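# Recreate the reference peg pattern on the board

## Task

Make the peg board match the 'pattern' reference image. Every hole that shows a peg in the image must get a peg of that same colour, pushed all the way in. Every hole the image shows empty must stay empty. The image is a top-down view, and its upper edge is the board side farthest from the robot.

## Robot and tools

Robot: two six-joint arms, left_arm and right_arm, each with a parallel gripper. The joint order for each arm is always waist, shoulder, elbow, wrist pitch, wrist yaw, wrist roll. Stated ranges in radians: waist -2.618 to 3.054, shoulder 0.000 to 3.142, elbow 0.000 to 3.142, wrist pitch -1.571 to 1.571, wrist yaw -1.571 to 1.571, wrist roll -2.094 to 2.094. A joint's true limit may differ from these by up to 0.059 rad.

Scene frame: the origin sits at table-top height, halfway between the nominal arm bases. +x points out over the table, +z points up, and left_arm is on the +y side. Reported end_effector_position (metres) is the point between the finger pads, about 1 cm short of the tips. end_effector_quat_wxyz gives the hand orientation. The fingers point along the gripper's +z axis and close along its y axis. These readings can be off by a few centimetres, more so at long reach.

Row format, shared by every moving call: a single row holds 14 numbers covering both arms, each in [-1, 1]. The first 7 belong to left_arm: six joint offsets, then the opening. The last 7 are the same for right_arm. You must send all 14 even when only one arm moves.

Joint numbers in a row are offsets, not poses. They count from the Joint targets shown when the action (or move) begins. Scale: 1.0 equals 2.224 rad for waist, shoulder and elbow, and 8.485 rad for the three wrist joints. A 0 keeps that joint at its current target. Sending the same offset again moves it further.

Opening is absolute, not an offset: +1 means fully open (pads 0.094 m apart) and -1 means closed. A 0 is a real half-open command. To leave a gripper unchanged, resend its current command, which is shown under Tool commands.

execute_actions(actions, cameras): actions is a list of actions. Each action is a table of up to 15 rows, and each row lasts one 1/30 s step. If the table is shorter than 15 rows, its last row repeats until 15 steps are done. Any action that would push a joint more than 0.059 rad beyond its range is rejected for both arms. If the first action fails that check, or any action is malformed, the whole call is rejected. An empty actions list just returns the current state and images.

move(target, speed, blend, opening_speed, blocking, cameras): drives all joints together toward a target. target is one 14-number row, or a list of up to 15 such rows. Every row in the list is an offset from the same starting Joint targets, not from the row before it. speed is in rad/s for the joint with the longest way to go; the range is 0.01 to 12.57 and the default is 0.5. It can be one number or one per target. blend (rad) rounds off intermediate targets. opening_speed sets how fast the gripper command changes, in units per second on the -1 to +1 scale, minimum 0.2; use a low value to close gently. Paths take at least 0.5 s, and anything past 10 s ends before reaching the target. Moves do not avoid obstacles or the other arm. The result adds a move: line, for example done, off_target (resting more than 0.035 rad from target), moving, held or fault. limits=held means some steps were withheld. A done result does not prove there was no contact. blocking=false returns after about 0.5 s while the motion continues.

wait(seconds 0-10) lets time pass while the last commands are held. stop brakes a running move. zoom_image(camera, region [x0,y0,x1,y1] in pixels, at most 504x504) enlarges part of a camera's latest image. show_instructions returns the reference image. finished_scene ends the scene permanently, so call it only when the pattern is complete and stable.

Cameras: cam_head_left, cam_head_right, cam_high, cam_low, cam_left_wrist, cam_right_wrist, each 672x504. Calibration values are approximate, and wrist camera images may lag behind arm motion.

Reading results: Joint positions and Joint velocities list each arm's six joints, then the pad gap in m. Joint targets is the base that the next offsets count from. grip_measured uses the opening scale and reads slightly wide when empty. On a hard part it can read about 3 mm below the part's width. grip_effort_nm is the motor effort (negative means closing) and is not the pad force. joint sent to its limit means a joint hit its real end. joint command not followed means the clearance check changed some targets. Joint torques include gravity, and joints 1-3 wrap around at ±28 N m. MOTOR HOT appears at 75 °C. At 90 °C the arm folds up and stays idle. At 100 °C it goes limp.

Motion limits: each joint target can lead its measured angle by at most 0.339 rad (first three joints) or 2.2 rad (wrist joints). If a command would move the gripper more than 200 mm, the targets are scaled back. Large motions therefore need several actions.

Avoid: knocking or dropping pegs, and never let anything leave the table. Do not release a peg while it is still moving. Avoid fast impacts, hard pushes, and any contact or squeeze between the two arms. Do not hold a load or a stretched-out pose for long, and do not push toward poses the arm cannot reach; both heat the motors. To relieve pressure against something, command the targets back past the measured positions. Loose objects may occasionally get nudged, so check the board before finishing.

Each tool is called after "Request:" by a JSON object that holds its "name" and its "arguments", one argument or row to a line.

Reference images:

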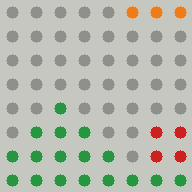

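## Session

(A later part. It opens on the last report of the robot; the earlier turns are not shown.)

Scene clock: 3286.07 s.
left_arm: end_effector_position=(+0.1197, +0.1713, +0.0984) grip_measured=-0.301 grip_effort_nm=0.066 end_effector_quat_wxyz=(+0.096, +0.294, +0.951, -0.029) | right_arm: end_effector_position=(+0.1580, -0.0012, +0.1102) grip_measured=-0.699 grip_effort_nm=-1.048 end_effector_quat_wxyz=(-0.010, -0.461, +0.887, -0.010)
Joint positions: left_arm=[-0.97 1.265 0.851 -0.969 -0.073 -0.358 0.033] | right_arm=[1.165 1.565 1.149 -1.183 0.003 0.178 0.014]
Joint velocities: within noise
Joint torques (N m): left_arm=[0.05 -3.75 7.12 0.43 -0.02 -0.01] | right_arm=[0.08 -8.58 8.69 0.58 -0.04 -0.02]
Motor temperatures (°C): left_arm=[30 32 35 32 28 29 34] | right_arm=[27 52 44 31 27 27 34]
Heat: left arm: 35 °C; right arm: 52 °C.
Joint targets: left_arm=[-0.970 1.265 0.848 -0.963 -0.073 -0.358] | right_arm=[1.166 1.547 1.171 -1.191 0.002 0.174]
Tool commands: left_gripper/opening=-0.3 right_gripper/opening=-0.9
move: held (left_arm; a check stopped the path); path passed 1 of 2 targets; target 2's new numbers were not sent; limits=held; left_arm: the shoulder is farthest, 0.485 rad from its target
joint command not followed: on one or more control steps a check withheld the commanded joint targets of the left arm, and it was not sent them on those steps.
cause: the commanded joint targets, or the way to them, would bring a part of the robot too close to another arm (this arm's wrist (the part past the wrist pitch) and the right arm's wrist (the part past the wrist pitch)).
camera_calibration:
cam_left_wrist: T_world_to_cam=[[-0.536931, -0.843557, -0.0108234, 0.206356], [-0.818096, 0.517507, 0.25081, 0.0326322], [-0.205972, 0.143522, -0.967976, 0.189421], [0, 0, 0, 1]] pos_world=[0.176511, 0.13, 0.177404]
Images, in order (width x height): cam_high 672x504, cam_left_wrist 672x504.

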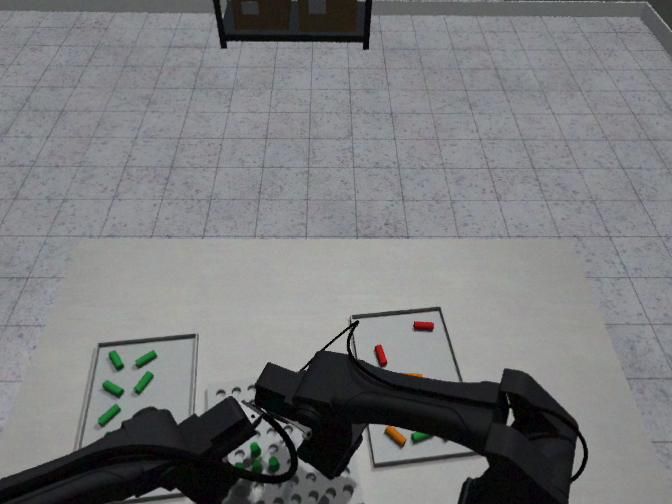

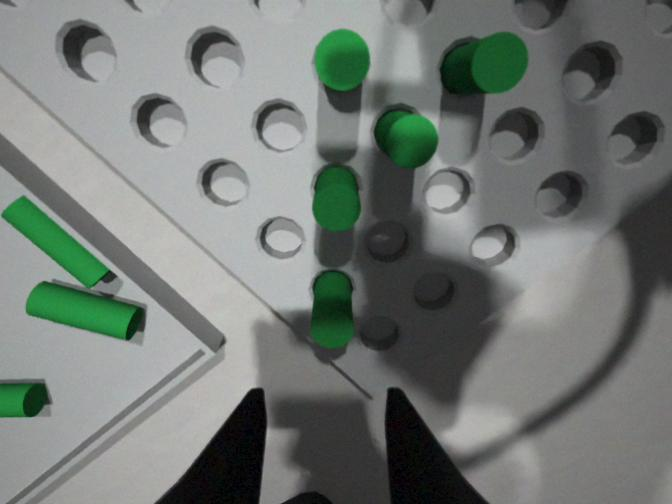

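Request:
{"name": "move", "arguments": {
  "target": [
    [0,0,0,0,0,0,-0.2,-0.2545,0,0,0,0,0,-0.9],
    [0.0472,0.2001,0.1475,-0.0345,0.0153,0.0127,0,-0.2545,0,0,0,0,0,-0.9]
  ],
  "speed": 0.6,
  "cameras": ["cam_left_wrist"]
}}

Request:
{"name": "zoom_image", "arguments": {
  "camera": "cam_left_wrist",
  "region": [220, 150, 460, 390]
}}

Scene clock: 3313.00 s.
left_arm: end_effector_position=(+0.1238, +0.1700, +0.0771) grip_measured=-0.001 grip_effort_nm=0.066 end_effector_quat_wxyz=(-0.106, +0.293, +0.950, +0.039) | right_arm: end_effector_position=(+0.2669, -0.0956, +0.1102) grip_measured=-0.699 grip_effort_nm=-1.048 end_effector_quat_wxyz=(-0.013, -0.196, +0.980, -0.006)
Joint positions: left_arm=[-0.87 1.697 1.149 -1.243 0.048 -0.26 0.047] | right_arm=[0.602 1.565 1.149 -1.183 0.001 0.177 0.014]
Joint velocities: within noise
Joint torques (N m): left_arm=[0.28 -5.87 9.06 -0.62 0.14 0.13] | right_arm=[-0.17 -8.58 8.7 0.58 -0.01 -0.01]
Motor temperatures (°C): left_arm=[30 31 36 32 28 29 33] | right_arm=[27 52 44 30 27 27 34]
Heat: left arm: 36 °C; right arm: 52 °C.
Joint targets: left_arm=[-0.866 1.710 1.176 -1.256 0.058 -0.250] | right_arm=[0.600 1.547 1.171 -1.191 0.002 0.174]
move: done
camera_calibration:
cam_left_wrist: T_world_to_cam=[[-0.542137, -0.839612, -0.0337697, 0.209017], [-0.664878, 0.404043, 0.628241, 0.0131814], [-0.513834, 0.363045, -0.777286, 0.155957], [0, 0, 0, 1]] pos_world=[0.202216, 0.113548, 0.120001]
Images, in order (width x height): cam_left_wrist 672x504.

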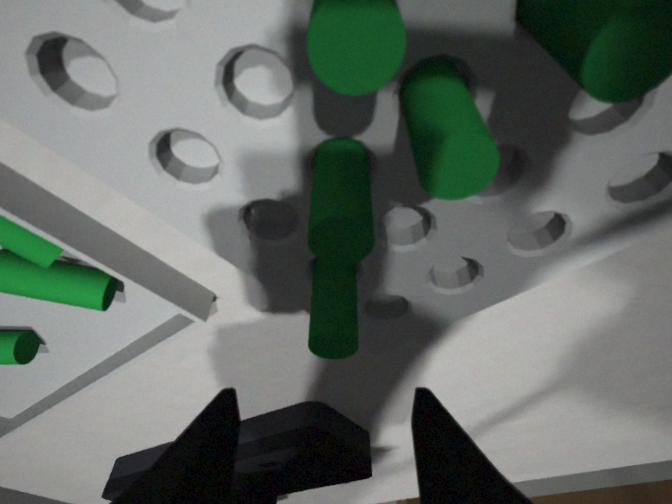

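Scaled by 2.100 from the camera's 672x504 image, which has a finer 960x720 frame.

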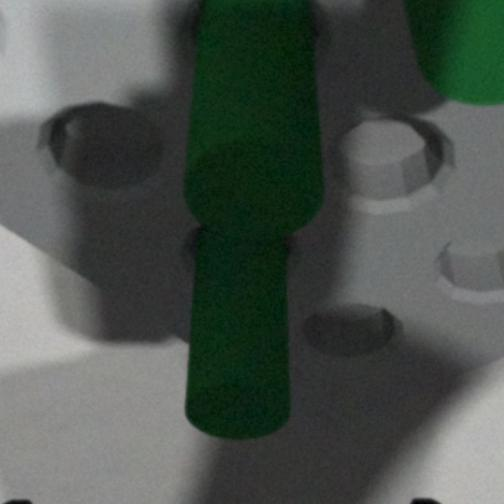

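Request:
{"name": "move", "arguments": {
  "target": [
    [0,0.036,0,0.0094,0,0,0,0,0,0,0,0,0,-0.9],
    [0,0.036,0,0.0094,0,0,-0.9,0,0,0,0,0,0,-0.9],
    [-0.0238,-0.0683,-0.1169,0.0384,-0.0068,-0.0049,-0.9,0,0,0,0,0,0,-0.9]
  ],
  "speed": [0.3,0.3,0.12],
  "cameras": ["cam_left_wrist"]
}}

Request:
{"name": "zoom_image", "arguments": {
  "camera": "cam_left_wrist",
  "region": [220, 210, 440, 430]
}}

Scene clock: 3329.40 s.
left_arm: end_effector_position=(+0.1257, +0.1619, +0.0478) grip_measured=-0.899 grip_effort_nm=-0.085 end_effector_quat_wxyz=(-0.016, +0.306, +0.952, +0.004) | right_arm: end_effector_position=(+0.2669, -0.0956, +0.1102) grip_measured=-0.699 grip_effort_nm=-1.048 end_effector_quat_wxyz=(-0.013, -0.196, +0.980, -0.006)
Joint positions: left_arm=[-0.912 1.585 0.93 -0.946 0.011 -0.283 0.005] | right_arm=[0.602 1.565 1.149 -1.183 0.001 0.177 0.014]
Joint velocities: within noise
Joint torques (N m): left_arm=[-0.53 -8.5 5.27 0.07 -0.13 -0.14] | right_arm=[-0.18 -8.59 8.68 0.58 -0.02 -0.02]
Motor temperatures (°C): left_arm=[30 32 36 32 28 29 33] | right_arm=[27 52 44 30 27 27 34]
Heat: left arm: 36 °C; right arm: 52 °C.
Joint targets: left_arm=[-0.918 1.558 0.916 -0.930 0.000 -0.292] | right_arm=[0.600 1.547 1.171 -1.191 0.002 0.174]
move: done
camera_calibration:
cam_left_wrist: T_world_to_cam=[[-0.558582, -0.829313, -0.0150345, 0.201742], [-0.736649, 0.487675, 0.468531, 0.0392962], [-0.381227, 0.272788, -0.883319, 0.140028], [0, 0, 0, 1]] pos_world=[0.19502, 0.109946, 0.108311]
Images, in order (width x height): cam_left_wrist 672x504.

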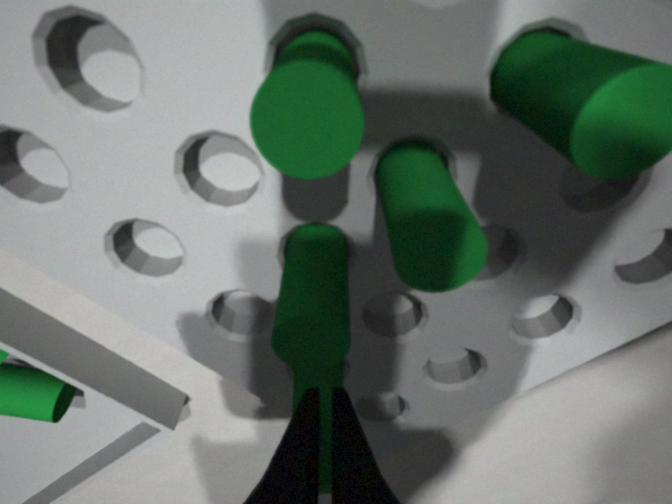

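Scaled by 2.291 from the camera's 672x504 image, which has a finer 960x720 frame.

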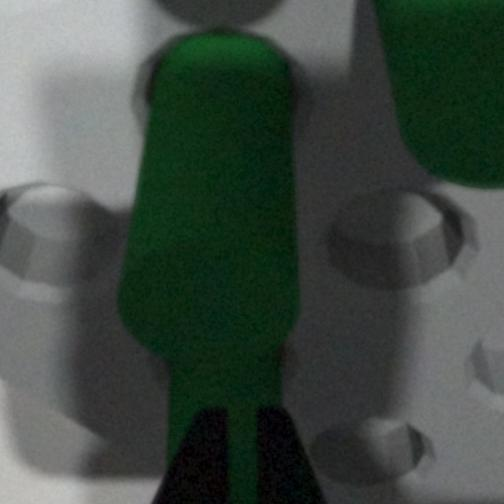

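Request:
{"name": "move", "arguments": {
  "target": [
    [0,-0.0315,0.063,-0.0247,0,0,-0.9,0,0,0,0,0,0,-0.9],
    [0,-0.07,0.11,-0.048,0,0,-0.3,0,0,0,0,0,0,-0.9]
  ],
  "speed": 0.3,
  "cameras": ["cam_left_wrist","cam_high"]
}}

Request:
{"name": "zoom_image", "arguments": {
  "camera": "cam_left_wrist",
  "region": [220, 60, 440, 280]
}}

Scene clock: 3345.17 s.
left_arm: end_effector_position=(+0.1107, +0.1812, +0.1342) grip_measured=-0.301 grip_effort_nm=0.066 end_effector_quat_wxyz=(-0.021, +0.306, +0.952, +0.008) | right_arm: end_effector_position=(+0.2669, -0.0956, +0.1102) grip_measured=-0.699 grip_effort_nm=-1.043 end_effector_quat_wxyz=(-0.013, -0.196, +0.980, -0.006)
Joint positions: left_arm=[-0.912 1.425 1.134 -1.325 0.011 -0.284 0.033] | right_arm=[0.602 1.565 1.149 -1.183 0.001 0.177 0.014]
Joint velocities: within noise
Joint torques (N m): left_arm=[-0.61 -6.95 9.61 -0.25 -0.1 -0.08] | right_arm=[-0.17 -8.58 8.69 0.58 -0.02 -0.01]
Motor temperatures (°C): left_arm=[30 33 36 32 28 29 33] | right_arm=[27 52 44 30 27 27 34]
Heat: left arm: 36 °C; right arm: 52 °C.
Joint targets: left_arm=[-0.918 1.402 1.161 -1.337 0.000 -0.292] | right_arm=[0.600 1.547 1.171 -1.191 0.002 0.174]
move: done
camera_calibration:
cam_left_wrist: T_world_to_cam=[[-0.558146, -0.829513, -0.0195308, 0.211174], [-0.733214, 0.482058, 0.479601, -0.0224896], [-0.38842, 0.282008, -0.877269, 0.203728], [0, 0, 0, 1]] pos_world=[0.180508, 0.128559, 0.193635]
Images, in order (width x height): cam_high 672x504, cam_left_wrist 672x504.

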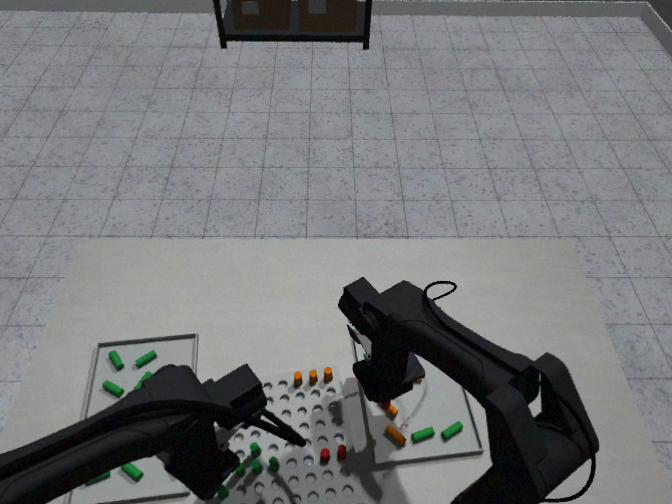

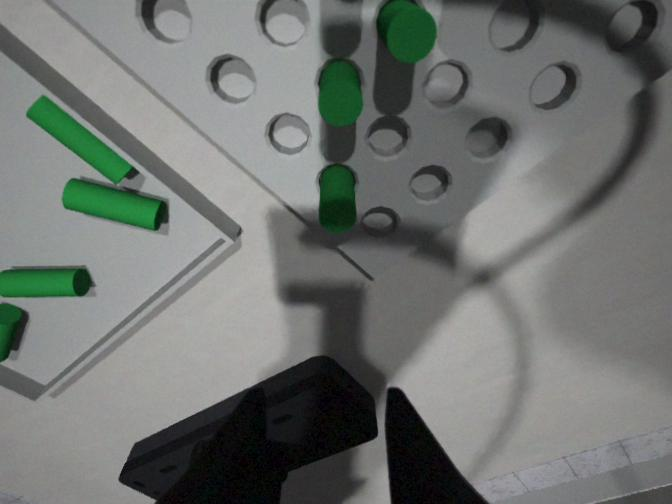

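Scaled by 2.291 from the camera's 672x504 image, which has a finer 960x720 frame.

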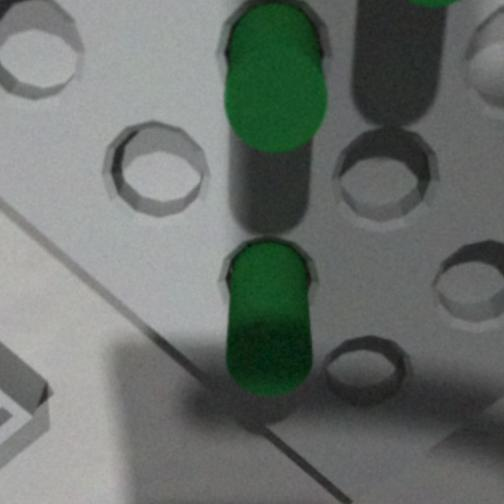

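Request:
{"name": "move", "arguments": {
  "target": [0.0085,0.0585,-0.0674,0.0331,0,0.0008,0.1,0,0,0,0,0,0,-0.9],
  "speed": 0.4,
  "cameras": ["cam_left_wrist"]
}}

Request:
{"name": "zoom_image", "arguments": {
  "camera": "cam_left_wrist",
  "region": [220, 180, 440, 400]
}}

Scene clock: 3392.17 s.
left_arm: end_effector_position=(+0.1282, +0.1614, +0.0839) grip_measured=+0.099 grip_effort_nm=0.066 end_effector_quat_wxyz=(-0.006, +0.303, +0.953, -0.002) | right_arm: end_effector_position=(+0.2669, -0.0956, +0.1102) grip_measured=-0.699 grip_effort_nm=-1.043 end_effector_quat_wxyz=(-0.013, -0.196, +0.980, -0.006)
Joint positions: left_arm=[-0.905 1.523 1.021 -1.078 0.011 -0.284 0.052] | right_arm=[0.602 1.565 1.149 -1.183 0.001 0.177 0.014]
Joint velocities: within noise
Joint torques (N m): left_arm=[0.43 -4.92 5.93 0.2 -0.11 -0.02] | right_arm=[-0.18 -8.59 8.69 0.58 -0.02 -0.02]
Motor temperatures (°C): left_arm=[30 33 35 31 28 29 32] | right_arm=[27 52 45 30 27 27 34]
Heat: left arm: 35 °C; right arm: 52 °C.
Joint targets: left_arm=[-0.899 1.533 1.011 -1.056 0.000 -0.285] | right_arm=[0.600 1.547 1.171 -1.191 0.002 0.174]
move: done
camera_calibration:
cam_left_wrist: T_world_to_cam=[[-0.552412, -0.833528, -0.0084936, 0.202616], [-0.746724, 0.490303, 0.449452, 0.0269143], [-0.370466, 0.254625, -0.893264, 0.175477], [0, 0, 0, 1]] pos_world=[0.197033, 0.111009, 0.146371]
Images, in order (width x height): cam_left_wrist 672x504.

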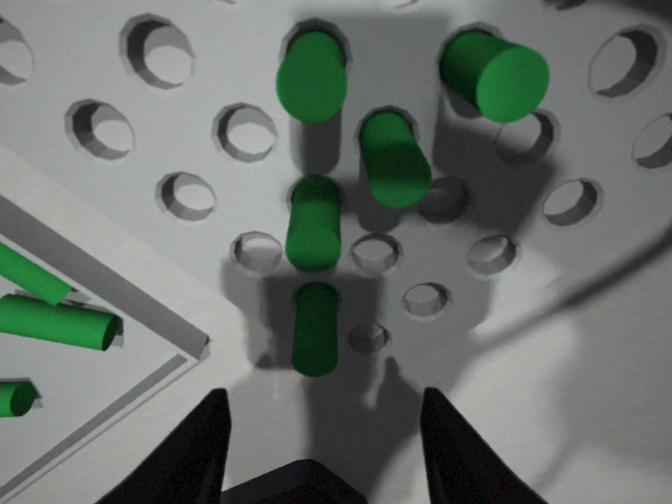

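Scaled by 2.291 from the camera's 672x504 image, which has a finer 960x720 frame.

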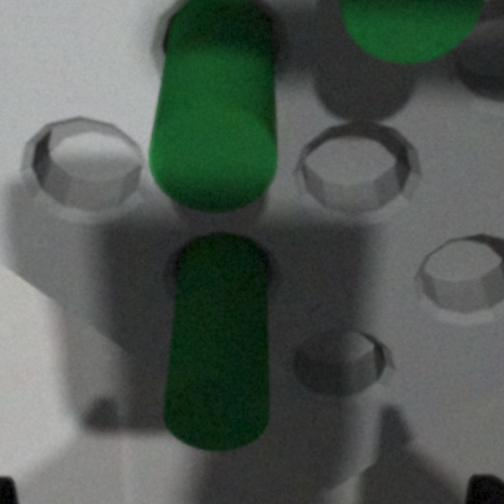

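Request:
{"name": "wait", "arguments": {
  "seconds": 0,
  "cameras": ["cam_low","cam_head_right","cam_head_left","cam_left_wrist"]
}}

Request:
{"name": "zoom_image", "arguments": {
  "camera": "cam_low",
  "region": [380, 235, 480, 275]
}}

Request:
{"name": "zoom_image", "arguments": {
  "camera": "cam_head_right",
  "region": [150, 200, 350, 400]
}}

Scene clock: 3414.80 s.
left_arm: end_effector_position=(+0.1284, +0.1613, +0.0839) grip_measured=+0.099 grip_effort_nm=0.061 end_effector_quat_wxyz=(-0.006, +0.303, +0.953, -0.002) | right_arm: end_effector_position=(+0.2669, -0.0956, +0.1102) grip_measured=-0.699 grip_effort_nm=-1.048 end_effector_quat_wxyz=(-0.013, -0.196, +0.980, -0.006)
Joint positions: left_arm=[-0.905 1.523 1.021 -1.077 0.011 -0.284 0.052] | right_arm=[0.602 1.565 1.149 -1.183 0.001 0.177 0.014]
Joint velocities: within noise
Joint torques (N m): left_arm=[0.55 -4.88 6.11 0.19 -0.14 -0.02] | right_arm=[-0.17 -8.58 8.69 0.58 -0.01 -0.01]
Motor temperatures (°C): left_arm=[30 32 35 31 28 29 32] | right_arm=[27 51 45 30 27 27 34]
Heat: left arm: 35 °C; right arm: 51 °C.
Joint targets: left_arm=[-0.899 1.533 1.011 -1.057 0.000 -0.285] | right_arm=[0.600 1.547 1.171 -1.191 0.002 0.174]
Tool commands: left_gripper/opening=+0.1 right_gripper/opening=-0.9
camera_calibration:
cam_left_wrist: T_world_to_cam=[[-0.552428, -0.83352, -0.0082542, 0.202555], [-0.746906, 0.490578, 0.448847, 0.0271335], [-0.370074, 0.254121, -0.893571, 0.175562], [0, 0, 0, 1]] pos_world=[0.197134, 0.110908, 0.14637]
Images, in order (width x height): cam_head_left 672x504, cam_head_right 672x504, cam_low 672x504, cam_left_wrist 672x504.

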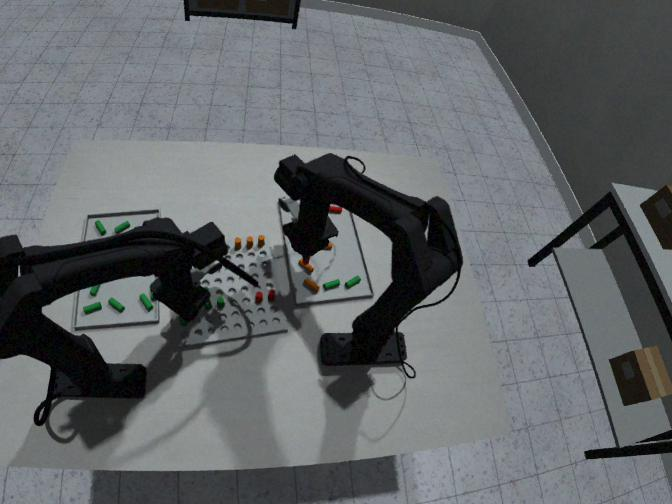

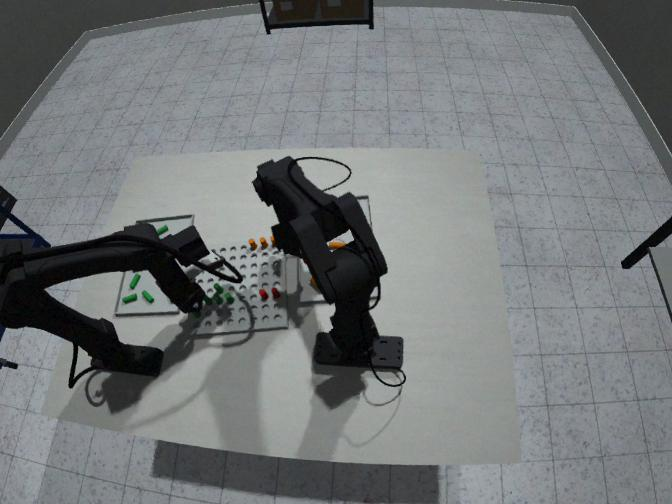

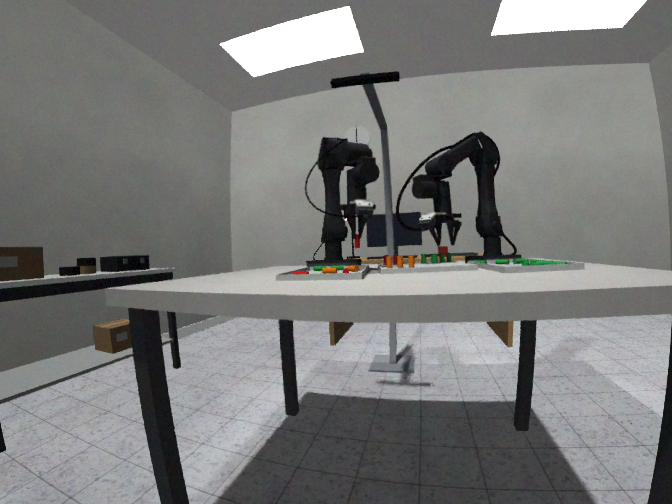

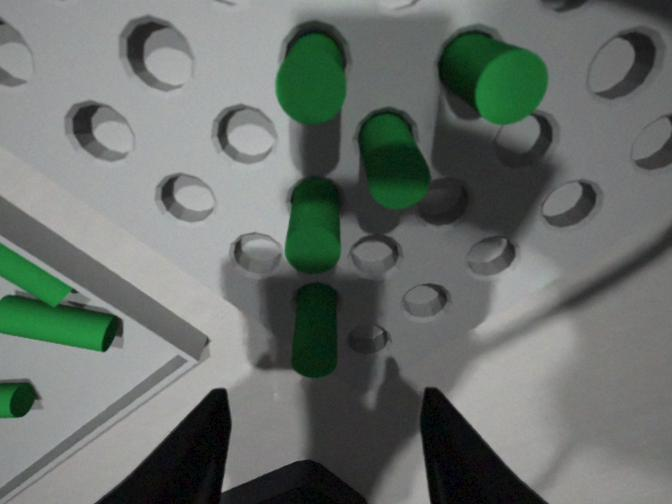

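Scaled by 5.040 from the camera's 672x504 image, which has a finer 960x720 frame.

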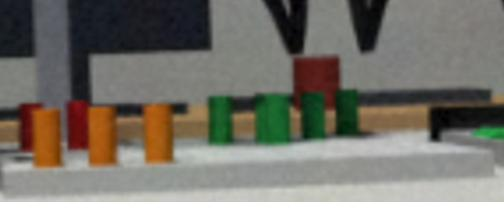

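Scaled by 2.520 from the camera's 672x504 image, which has a finer 960x720 frame.

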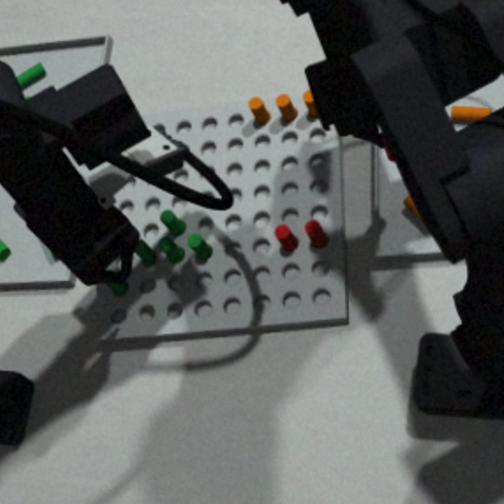

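Request:
{"name": "move", "arguments": {
  "target": [
    [0.0035,0.0198,-0.0526,0.0192,-0.0007,0,-0.2,0,0,0,0,0,0,-0.9],
    [0.0035,0.0198,-0.0526,0.0192,-0.0007,0,-0.9,0,0,0,0,0,0,-0.9],
    [0.0035,0.023,-0.0587,0.0216,-0.0007,0,-0.9,0,0,0,0,0,0,-0.9]
  ],
  "speed": [0.2,0.3,0.1],
  "cameras": ["cam_left_wrist"]
}}

Request:
{"name": "zoom_image", "arguments": {
  "camera": "cam_left_wrist",
  "region": [220, 210, 440, 430]
}}

Scene clock: 3433.00 s.
left_arm: end_effector_position=(+0.1301, +0.1632, +0.0465) grip_measured=-0.706 grip_effort_nm=-1.043 end_effector_quat_wxyz=(-0.001, +0.299, +0.954, -0.003) | right_arm: end_effector_position=(+0.2669, -0.0956, +0.1102) grip_measured=-0.699 grip_effort_nm=-1.048 end_effector_quat_wxyz=(-0.013, -0.196, +0.980, -0.006)
Joint positions: left_arm=[-0.898 1.564 0.903 -0.91 0.006 -0.284 0.014] | right_arm=[0.602 1.565 1.149 -1.183 0.001 0.177 0.014]
Joint velocities: within noise
Joint torques (N m): left_arm=[0.49 -4.11 4.53 0.38 -0.12 -0.03] | right_arm=[-0.17 -8.58 8.69 0.58 -0.02 -0.01]
Motor temperatures (°C): left_arm=[30 31 35 31 28 29 32] | right_arm=[27 51 45 30 27 27 34]
Heat: left arm: 35 °C; right arm: 51 °C.
Joint targets: left_arm=[-0.892 1.584 0.881 -0.873 -0.006 -0.285] | right_arm=[0.600 1.547 1.171 -1.191 0.002 0.174]
move: off_target (left_arm); left_arm: the wrist pitch is farthest, 0.036 rad from its target
camera_calibration:
cam_left_wrist: T_world_to_cam=[[-0.546334, -0.837512, -0.00966822, 0.204635], [-0.754239, 0.486928, 0.440483, 0.0462159], [-0.364202, 0.247943, -0.897709, 0.142731], [0, 0, 0, 1]] pos_world=[0.19864, 0.113491, 0.109752]
Images, in order (width x height): cam_left_wrist 672x504.

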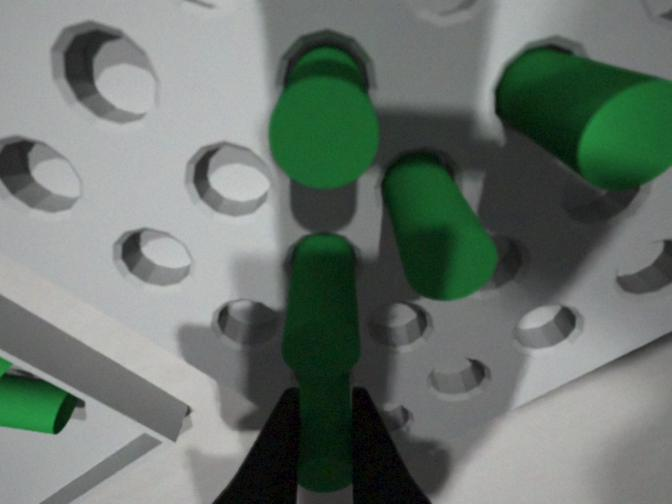

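Scaled by 2.291 from the camera's 672x504 image, which has a finer 960x720 frame.

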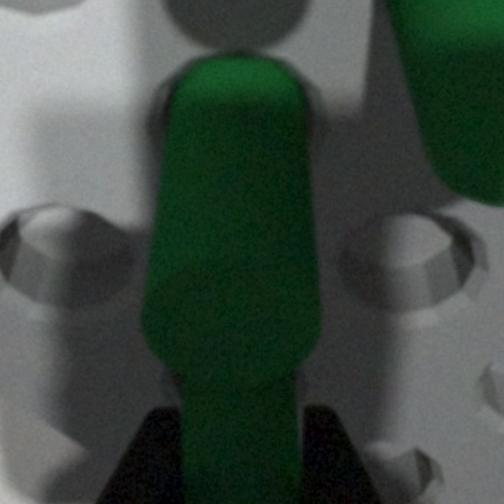

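Request:
{"name": "move", "arguments": {
  "target": [
    [0,0,0,0,0,0,-0.3,0,0,0,0,0,0,-0.9],
    [0,-0.0315,0.063,-0.0247,0,0,-0.3,0,0,0,0,0,0,-0.9],
    [0,-0.09,0.13,-0.055,0,0,-0.3,0,0,0,0,0,0,-0.9],
    [0.4011,-0.2176,0.0085,-0.015,0.0007,0.0336,-0.3,0.2561,0.0162,-0.0103,0.006,0,0,-0.9],
    [0.4011,-0.2176,0.0085,-0.015,0.0007,0.0336,-0.2,0.2608,0.0533,-0.0742,0.0324,0,0,-0.9]
  ],
  "speed": [0.3,0.3,0.6,0.8,0.3],
  "blend": [0,0.02,0.05,0,0],
  "cameras": ["cam_left_wrist","cam_right_wrist","cam_high"]
}}

Request:
{"name": "zoom_image", "arguments": {
  "camera": "cam_high",
  "region": [200, 400, 300, 504]
}}

Request:
{"name": "zoom_image", "arguments": {
  "camera": "cam_right_wrist",
  "region": [230, 220, 430, 420]
}}

Scene clock: 3454.27 s.
left_arm: end_effector_position=(+0.2146, +0.3573, +0.1460) grip_measured=-0.202 grip_effort_nm=0.066 end_effector_quat_wxyz=(+0.171, -0.005, +0.985, -0.002) | right_arm: end_effector_position=(+0.1633, +0.0153, +0.0551) grip_measured=-0.699 grip_effort_nm=-1.048 end_effector_quat_wxyz=(+0.003, -0.464, +0.886, +0.002)
Joint positions: left_arm=[-0.005 1.12 0.913 -1.021 0.003 -0.01 0.038] | right_arm=[1.172 1.657 1.018 -0.923 0.001 0.177 0.014]
Joint velocities: within noise
Joint torques (N m): left_arm=[0.36 -4.45 6.53 0.88 -0.05 0.11] | right_arm=[0.81 -6.76 5.16 0.83 -0.01 -0.01]
Motor temperatures (°C): left_arm=[30 32 35 31 28 29 33] | right_arm=[27 51 44 29 27 27 34]
Heat: left arm: 35 °C; right arm: 51 °C.
Joint targets: left_arm=[0.000 1.100 0.899 -1.000 0.000 0.000] | right_arm=[1.180 1.665 1.006 -0.916 0.002 0.174]
move: done
camera_calibration:
cam_left_wrist: T_world_to_cam=[[0.0434013, -0.999056, 0.00175792, 0.343868], [-0.992767, -0.0429308, 0.112119, 0.26011], [-0.111938, -0.00661133, -0.993693, 0.265549], [0, 0, 0, 1]] pos_world=[0.273029, 0.356466, 0.234106]
cam_right_wrist: T_world_to_cam=[[0.835712, -0.548894, 0.0173472, -0.132373], [-0.491996, -0.734301, 0.467698, 0.108671], [-0.243979, -0.399396, -0.883718, 0.191352], [0, 0, 0, 1]] pos_world=[0.210777, 0.0835634, 0.120573]
Images, in order (width x height): cam_high 672x504, cam_left_wrist 672x504, cam_right_wrist 672x504.

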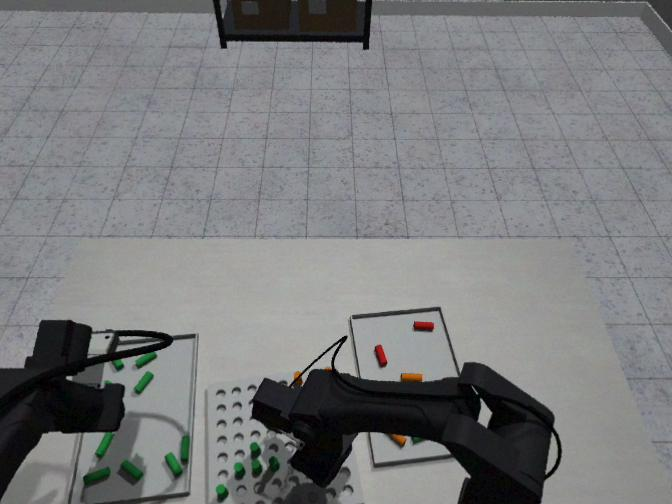

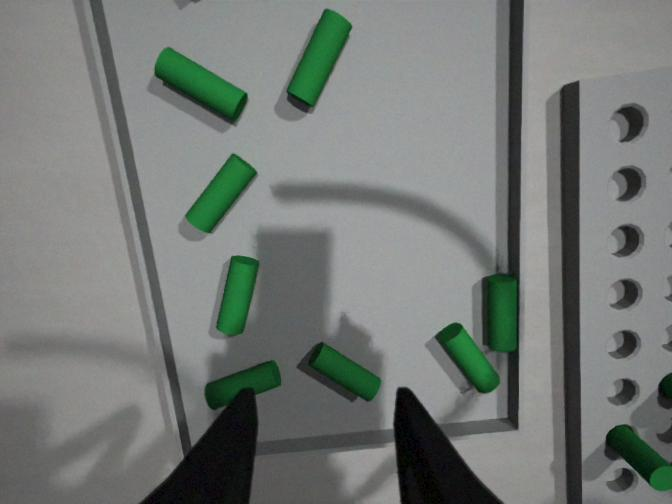

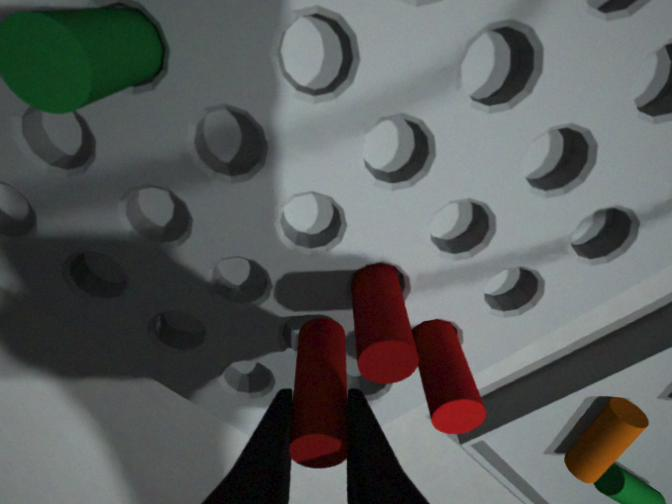

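Scaled by 4.846 from the camera's 672x504 image, which has a finer 960x720 frame.

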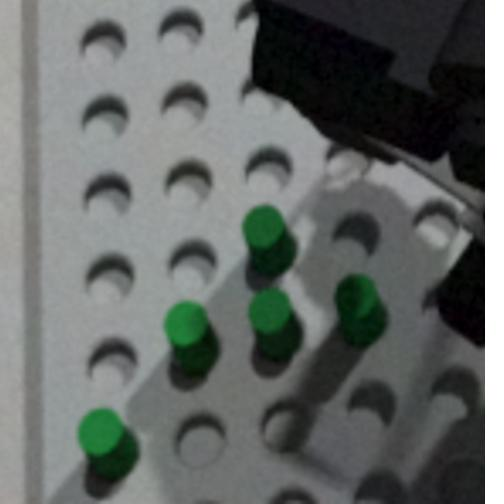

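Scaled by 2.520 from the camera's 672x504 image, which has a finer 960x720 frame.

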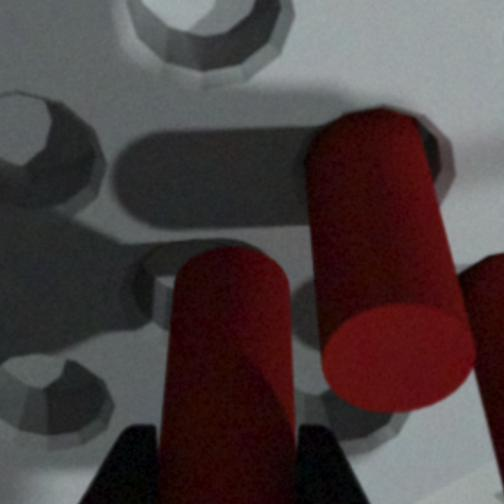

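Request:
{"name": "move", "arguments": {
  "target": [
    [0.0549,0.3067,0.1169,-0.0235,-0.0089,0.0335,-0.2,0.0081,-0.0266,0.0245,-0.0135,0,0,-0.9],
    [0.0549,0.3067,0.1169,-0.0235,-0.0089,0.0335,-0.2,0.0081,-0.0041,-0.0045,0,0,0,-0.9]
  ],
  "speed": [0.7,0.3],
  "cameras": ["cam_left_wrist","cam_right_wrist"]
}}

Request:
{"name": "zoom_image", "arguments": {
  "camera": "cam_right_wrist",
  "region": [230, 220, 430, 420]
}}

Scene clock: 3496.10 s.
left_arm: end_effector_position=(+0.2136, +0.3996, +0.0551) grip_measured=-0.202 grip_effort_nm=0.066 end_effector_quat_wxyz=(-0.130, +0.077, +0.989, +0.008) | right_arm: end_effector_position=(+0.1578, +0.0153, +0.0560) grip_measured=-0.699 grip_effort_nm=-1.048 end_effector_quat_wxyz=(+0.004, -0.472, +0.881, +0.003)
Joint positions: left_arm=[0.119 1.77 1.133 -1.186 -0.067 0.272 0.038] | right_arm=[1.19 1.646 1.009 -0.924 0.001 0.177 0.014]
Joint velocities: within noise
Joint torques (N m): left_arm=[0.12 -6.37 8.61 -0.68 -0.17 0.11] | right_arm=[0.79 -6.46 5.04 0.84 -0.01 -0.02]
Motor temperatures (°C): left_arm=[30 31 36 33 28 29 32] | right_arm=[27 47 41 29 27 27 34]
Heat: left arm: 36 °C; right arm: 47 °C.
Joint targets: left_arm=[0.123 1.782 1.159 -1.200 -0.076 0.284] | right_arm=[1.198 1.656 0.996 -0.916 0.002 0.174]
move: done
camera_calibration:
cam_left_wrist: T_world_to_cam=[[-0.12974, -0.991376, -0.018464, 0.421405], [-0.749918, 0.0859244, 0.655926, 0.137701], [-0.648683, 0.0989464, -0.754599, 0.23459], [0, 0, 0, 1]] pos_world=[0.310113, 0.382727, 0.0944807]
cam_right_wrist: T_world_to_cam=[[0.84562, -0.533515, 0.0170046, -0.129475], [-0.478793, -0.744032, 0.466019, 0.103796], [-0.235976, -0.402216, -0.884611, 0.189615], [0, 0, 0, 1]] pos_world=[0.203928, 0.0844168, 0.121566]
Images, in order (width x height): cam_left_wrist 672x504, cam_right_wrist 672x504.

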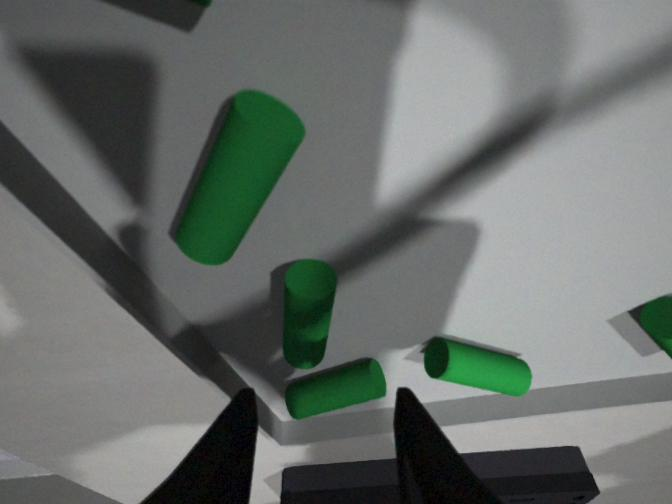

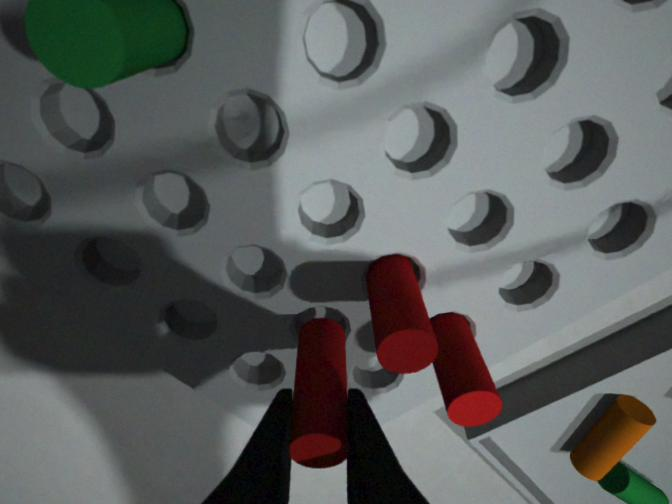

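Scaled by 2.520 from the camera's 672x504 image, which has a finer 960x720 frame.

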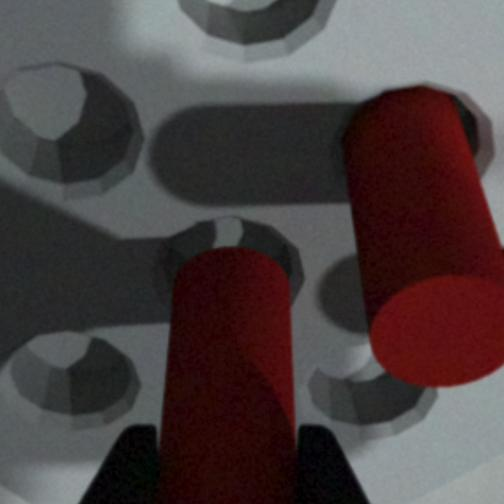

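Request:
{"name": "move", "arguments": {
  "target": [
    [0,0.0495,0,0.0164,0,0,-0.2,0,0.0109,-0.0189,0.0078,0,0,-0.9],
    [0,0.0495,0,0.0164,0,0,-0.9,0,0.0109,-0.0189,0.0078,0,0,-0.9],
    [0,-0.0629,0,-0.0083,0,0,-0.9,0,0.0109,-0.0189,0.0078,0,0,-0.5],
    [-0.2145,-0.1718,-0.1165,0.1768,0.0090,-0.0335,-0.9,0,-0.08,0.09,-0.05,0,0,-0.5]
  ],
  "speed": [0.15,0.3,0.4,0.6],
  "cameras": ["cam_left_wrist","cam_right_wrist"]
}}

Scene clock: 3528.00 s.
left_arm: end_effector_position=(+0.4150, +0.2009, +0.2694) grip_measured=-0.724 grip_effort_nm=-1.057 end_effector_quat_wxyz=(+0.611, +0.136, +0.773, -0.099) | right_arm: end_effector_position=(+0.1393, -0.0273, +0.1287) grip_measured=-0.502 grip_effort_nm=0.115 end_effector_quat_wxyz=(-0.040, -0.472, +0.880, -0.032)
Joint positions: left_arm=[-0.352 1.43 0.917 0.277 -0.011 0.011 0.013] | right_arm=[1.19 1.507 1.162 -1.329 0.001 0.177 0.023]
Joint velocities: within noise
Joint torques (N m): left_arm=[-0.13 -9.07 7.28 2.02 0.1 -0.14] | right_arm=[0.79 -8.84 9.85 0.4 -0.02 -0.02]
Motor temperatures (°C): left_arm=[30 33 36 32 28 29 32] | right_arm=[27 47 41 29 27 27 34]
Heat: left arm: 36 °C; right arm: 47 °C.
Joint targets: left_arm=[-0.355 1.400 0.900 0.300 0.001 0.000] | right_arm=[1.198 1.478 1.197 -1.341 0.002 0.174]
move: done
camera_calibration:
cam_left_wrist: T_world_to_cam=[[-0.310007, -0.950655, 0.0122881, 0.312813], [-0.608384, 0.188428, -0.77095, 0.470294], [0.730592, -0.246476, -0.636777, 0.0119533], [0, 0, 0, 1]] pos_world=[0.374361, 0.211707, 0.366341]
cam_right_wrist: T_world_to_cam=[[0.846757, -0.530888, 0.0340771, -0.140151], [-0.455797, -0.690973, 0.561075, 0.0153814], [-0.274322, -0.490626, -0.827063, 0.227959], [0, 0, 0, 1]] pos_world=[0.188219, 0.0480663, 0.184683]
Images, in order (width x height): cam_left_wrist 672x504, cam_right_wrist 672x504.

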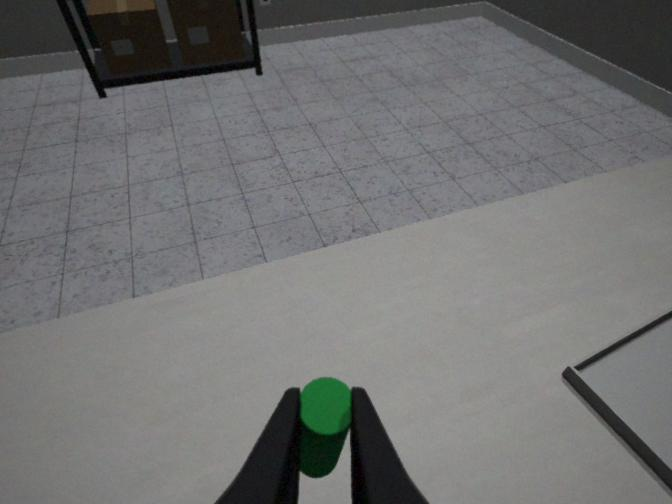

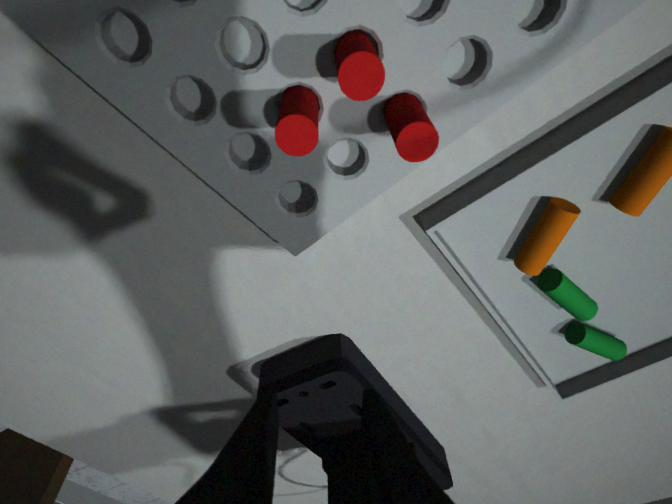

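Request:
{"name": "move", "arguments": {
  "target": [
    [0,0.2788,-0.1664,0.1049,0,0,-0.9,-0.3732,0,0,0,-0.0032,-0.0097,-0.5],
    [0,0.3147,-0.1664,0.1143,0,0,-0.9,-0.3732,0.3485,0.2927,-0.0077,-0.0032,-0.0097,-0.2],
    [0,0.3147,-0.1664,0.1143,0,0,0,-0.3732,0.3485,0.2927,-0.0077,-0.0032,-0.0097,-0.2]
  ],
  "speed": [0.7,0.5,0.3],
  "opening_speed": 2.5,
  "cameras": ["cam_left_wrist","cam_right_wrist"]
}}

Scene clock: 3549.93 s.
left_arm: end_effector_position=(+0.4048, +0.2045, +0.0574) grip_measured=-0.001 grip_effort_nm=0.066 end_effector_quat_wxyz=(+0.601, +0.137, +0.781, -0.097) | right_arm: end_effector_position=(+0.3965, -0.1092, +0.0573) grip_measured=-0.203 grip_effort_nm=0.115 end_effector_quat_wxyz=(-0.124, -0.120, +0.985, -0.020)
Joint positions: left_arm=[-0.352 2.079 0.541 1.277 -0.011 0.011 0.047] | right_arm=[0.371 2.243 1.814 -1.393 -0.016 0.097 0.037]
Joint velocities: within noise
Joint torques (N m): left_arm=[-0.35 -6.72 3.17 1.69 0.11 -0.14] | right_arm=[-0.32 -12.48 9.43 0.08 -0.13 -0.04]
Motor temperatures (°C): left_arm=[30 34 35 37 28 29 33] | right_arm=[27 48 45 29 27 27 33]
Heat: left arm: 37 °C; right arm: 48 °C.
Joint targets: left_arm=[-0.355 2.100 0.530 1.270 0.001 0.000] | right_arm=[0.368 2.253 1.848 -1.406 -0.025 0.092]
move: done
camera_calibration:
cam_left_wrist: T_world_to_cam=[[-0.30962, -0.950787, 0.0118031, 0.315611], [-0.627061, 0.194837, -0.75421, 0.305317], [0.714794, -0.24092, -0.656527, -0.108193], [0, 0, 0, 1]] pos_world=[0.366508, 0.214526, 0.155516]
cam_right_wrist: T_world_to_cam=[[0.26851, -0.963073, 0.0198344, -0.216035], [-0.711094, -0.184283, 0.678517, 0.265871], [-0.649806, -0.196293, -0.734317, 0.37495], [0, 0, 0, 1]] pos_world=[0.490712, -0.0854618, 0.0992194]
Images, in order (width x height): cam_left_wrist 672x504, cam_right_wrist 672x504.

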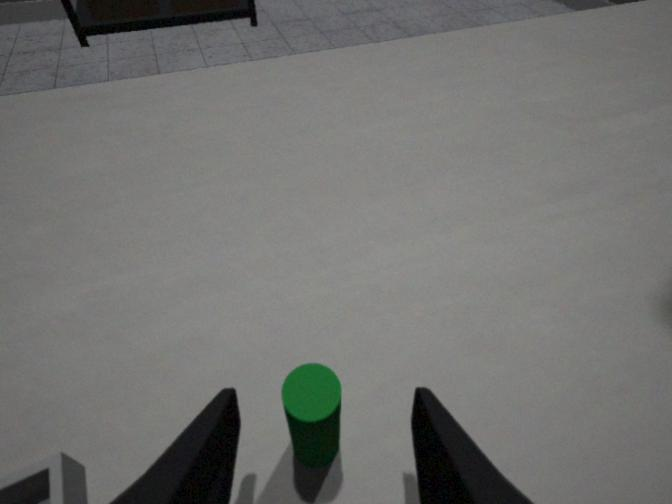

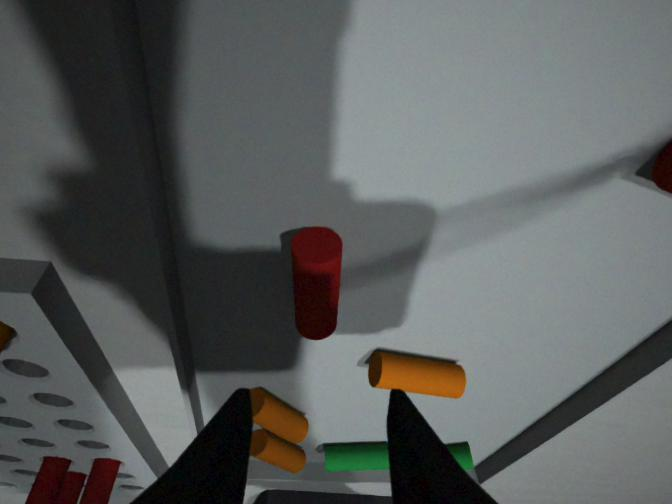

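Request:
{"name": "move", "arguments": {
  "target": [
    [0,-0.2248,0.0764,-0.0672,0,0,0,0,0.0495,0,0.0139,0,0,-0.2],
    [0.0085,0.1628,0.8278,-0.3242,0,0,0,0,0.0495,0,0.0139,0,0,-0.9],
    [0.0085,0.1628,0.8278,-0.3242,0,0,0,0,-0.063,0,-0.0108,0,0,-0.9],
    [0.0085,0.1628,0.8278,-0.3242,0,0,0,-0.3903,-0.3835,-0.4263,0.2011,0.0029,-0.0108,-0.9]
  ],
  "speed": [0.6,0.9,0.4,0.9],
  "cameras": ["cam_left_wrist","cam_right_wrist"]
}}

Scene clock: 3572.23 s.
left_arm: end_effector_position=(+0.4212, +0.2037, +0.0956) grip_measured=-0.001 grip_effort_nm=0.061 end_effector_quat_wxyz=(+0.007, +0.171, +0.985, +0.004) | right_arm: end_effector_position=(+0.4546, -0.4703, +0.2720) grip_measured=-0.698 grip_effort_nm=-1.048 end_effector_quat_wxyz=(+0.597, +0.205, +0.759, -0.156)
Joint positions: left_arm=[-0.342 2.431 2.342 -1.469 -0.01 0.008 0.047] | right_arm=[-0.498 1.433 0.916 0.277 -0.007 0.007 0.014]
Joint velocities: within noise
Joint torques (N m): left_arm=[0.49 -11.18 10 -0.09 0.11 -0.14] | right_arm=[-0.25 -10.25 6.57 2.67 0.05 -0.06]
Motor temperatures (°C): left_arm=[30 34 35 35 28 29 32] | right_arm=[27 52 43 30 27 27 33]
Heat: left arm: 35 °C; right arm: 52 °C.
Joint targets: left_arm=[-0.336 2.462 2.372 -1.481 0.001 0.000] | right_arm=[-0.500 1.401 0.899 0.301 -0.001 0.000]
move: done
camera_calibration:
cam_left_wrist: T_world_to_cam=[[-0.308444, -0.950885, -0.0260847, 0.322593], [-0.86322, 0.268276, 0.427643, 0.316126], [-0.399641, 0.154421, -0.903571, 0.317294], [0, 0, 0, 1]] pos_world=[0.499192, 0.172943, 0.159923]
cam_right_wrist: T_world_to_cam=[[-0.507717, -0.861317, 0.0188953, -0.182722], [-0.584653, 0.328358, -0.741864, 0.664913], [0.632775, -0.387704, -0.670284, -0.191], [0, 0, 0, 1]] pos_world=[0.416832, -0.449762, 0.368703]
Images, in order (width x height): cam_left_wrist 672x504, cam_right_wrist 672x504.

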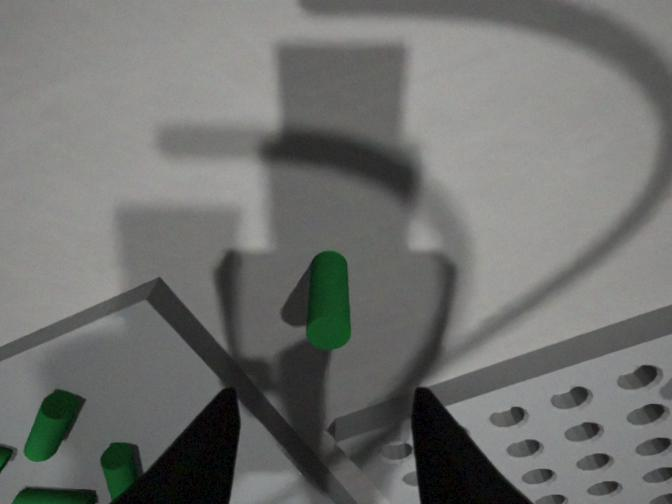

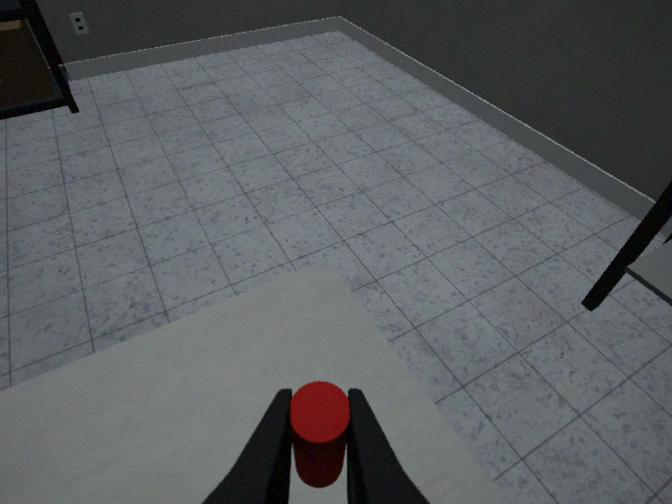

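Request:
{"name": "move", "arguments": {
  "target": [
    [0.0075,0.1686,0.7415,-0.301,0,0,0,0,0,0,0,0,0,-0.9]
  ],
  "cameras": [],
  "speed": 0.01,
  "blocking": false
}}

the call would take left_arm's elbow more than 0.059 radians past the upper end of its range (3.142 radians), so nothing of the call was run. Give that joint a number nearer 0 in that row, or first move the joint away from that end.
Scene clock: 3578.43 s.
left_arm: end_effector_position=(+0.4211, +0.2037, +0.0956) grip_measured=-0.001 grip_effort_nm=0.066 end_effector_quat_wxyz=(+0.007, +0.171, +0.985, +0.004) | right_arm: end_effector_position=(+0.4546, -0.4703, +0.2722) grip_measured=-0.698 grip_effort_nm=-1.043 end_effector_quat_wxyz=(+0.598, +0.205, +0.759, -0.156)
Joint positions: left_arm=[-0.342 2.431 2.342 -1.469 -0.01 0.008 0.047] | right_arm=[-0.498 1.433 0.916 0.277 -0.007 0.007 0.014]
Joint velocities: within noise
Joint torques (N m): left_arm=[0.46 -11.07 10.06 -0.1 0.12 -0.1] | right_arm=[-0.24 -10.24 6.56 2.67 0.04 -0.05]
Motor temperatures (°C): left_arm=[30 34 35 34 28 29 32] | right_arm=[27 51 43 32 27 27 33]
Heat: left arm: 35 °C; right arm: 51 °C.
Joint targets: left_arm=[-0.336 2.462 2.372 -1.481 0.001 0.000] | right_arm=[-0.500 1.401 0.899 0.300 -0.001 0.000]
Tool commands: left_gripper/opening=+0.0 right_gripper/opening=-0.9


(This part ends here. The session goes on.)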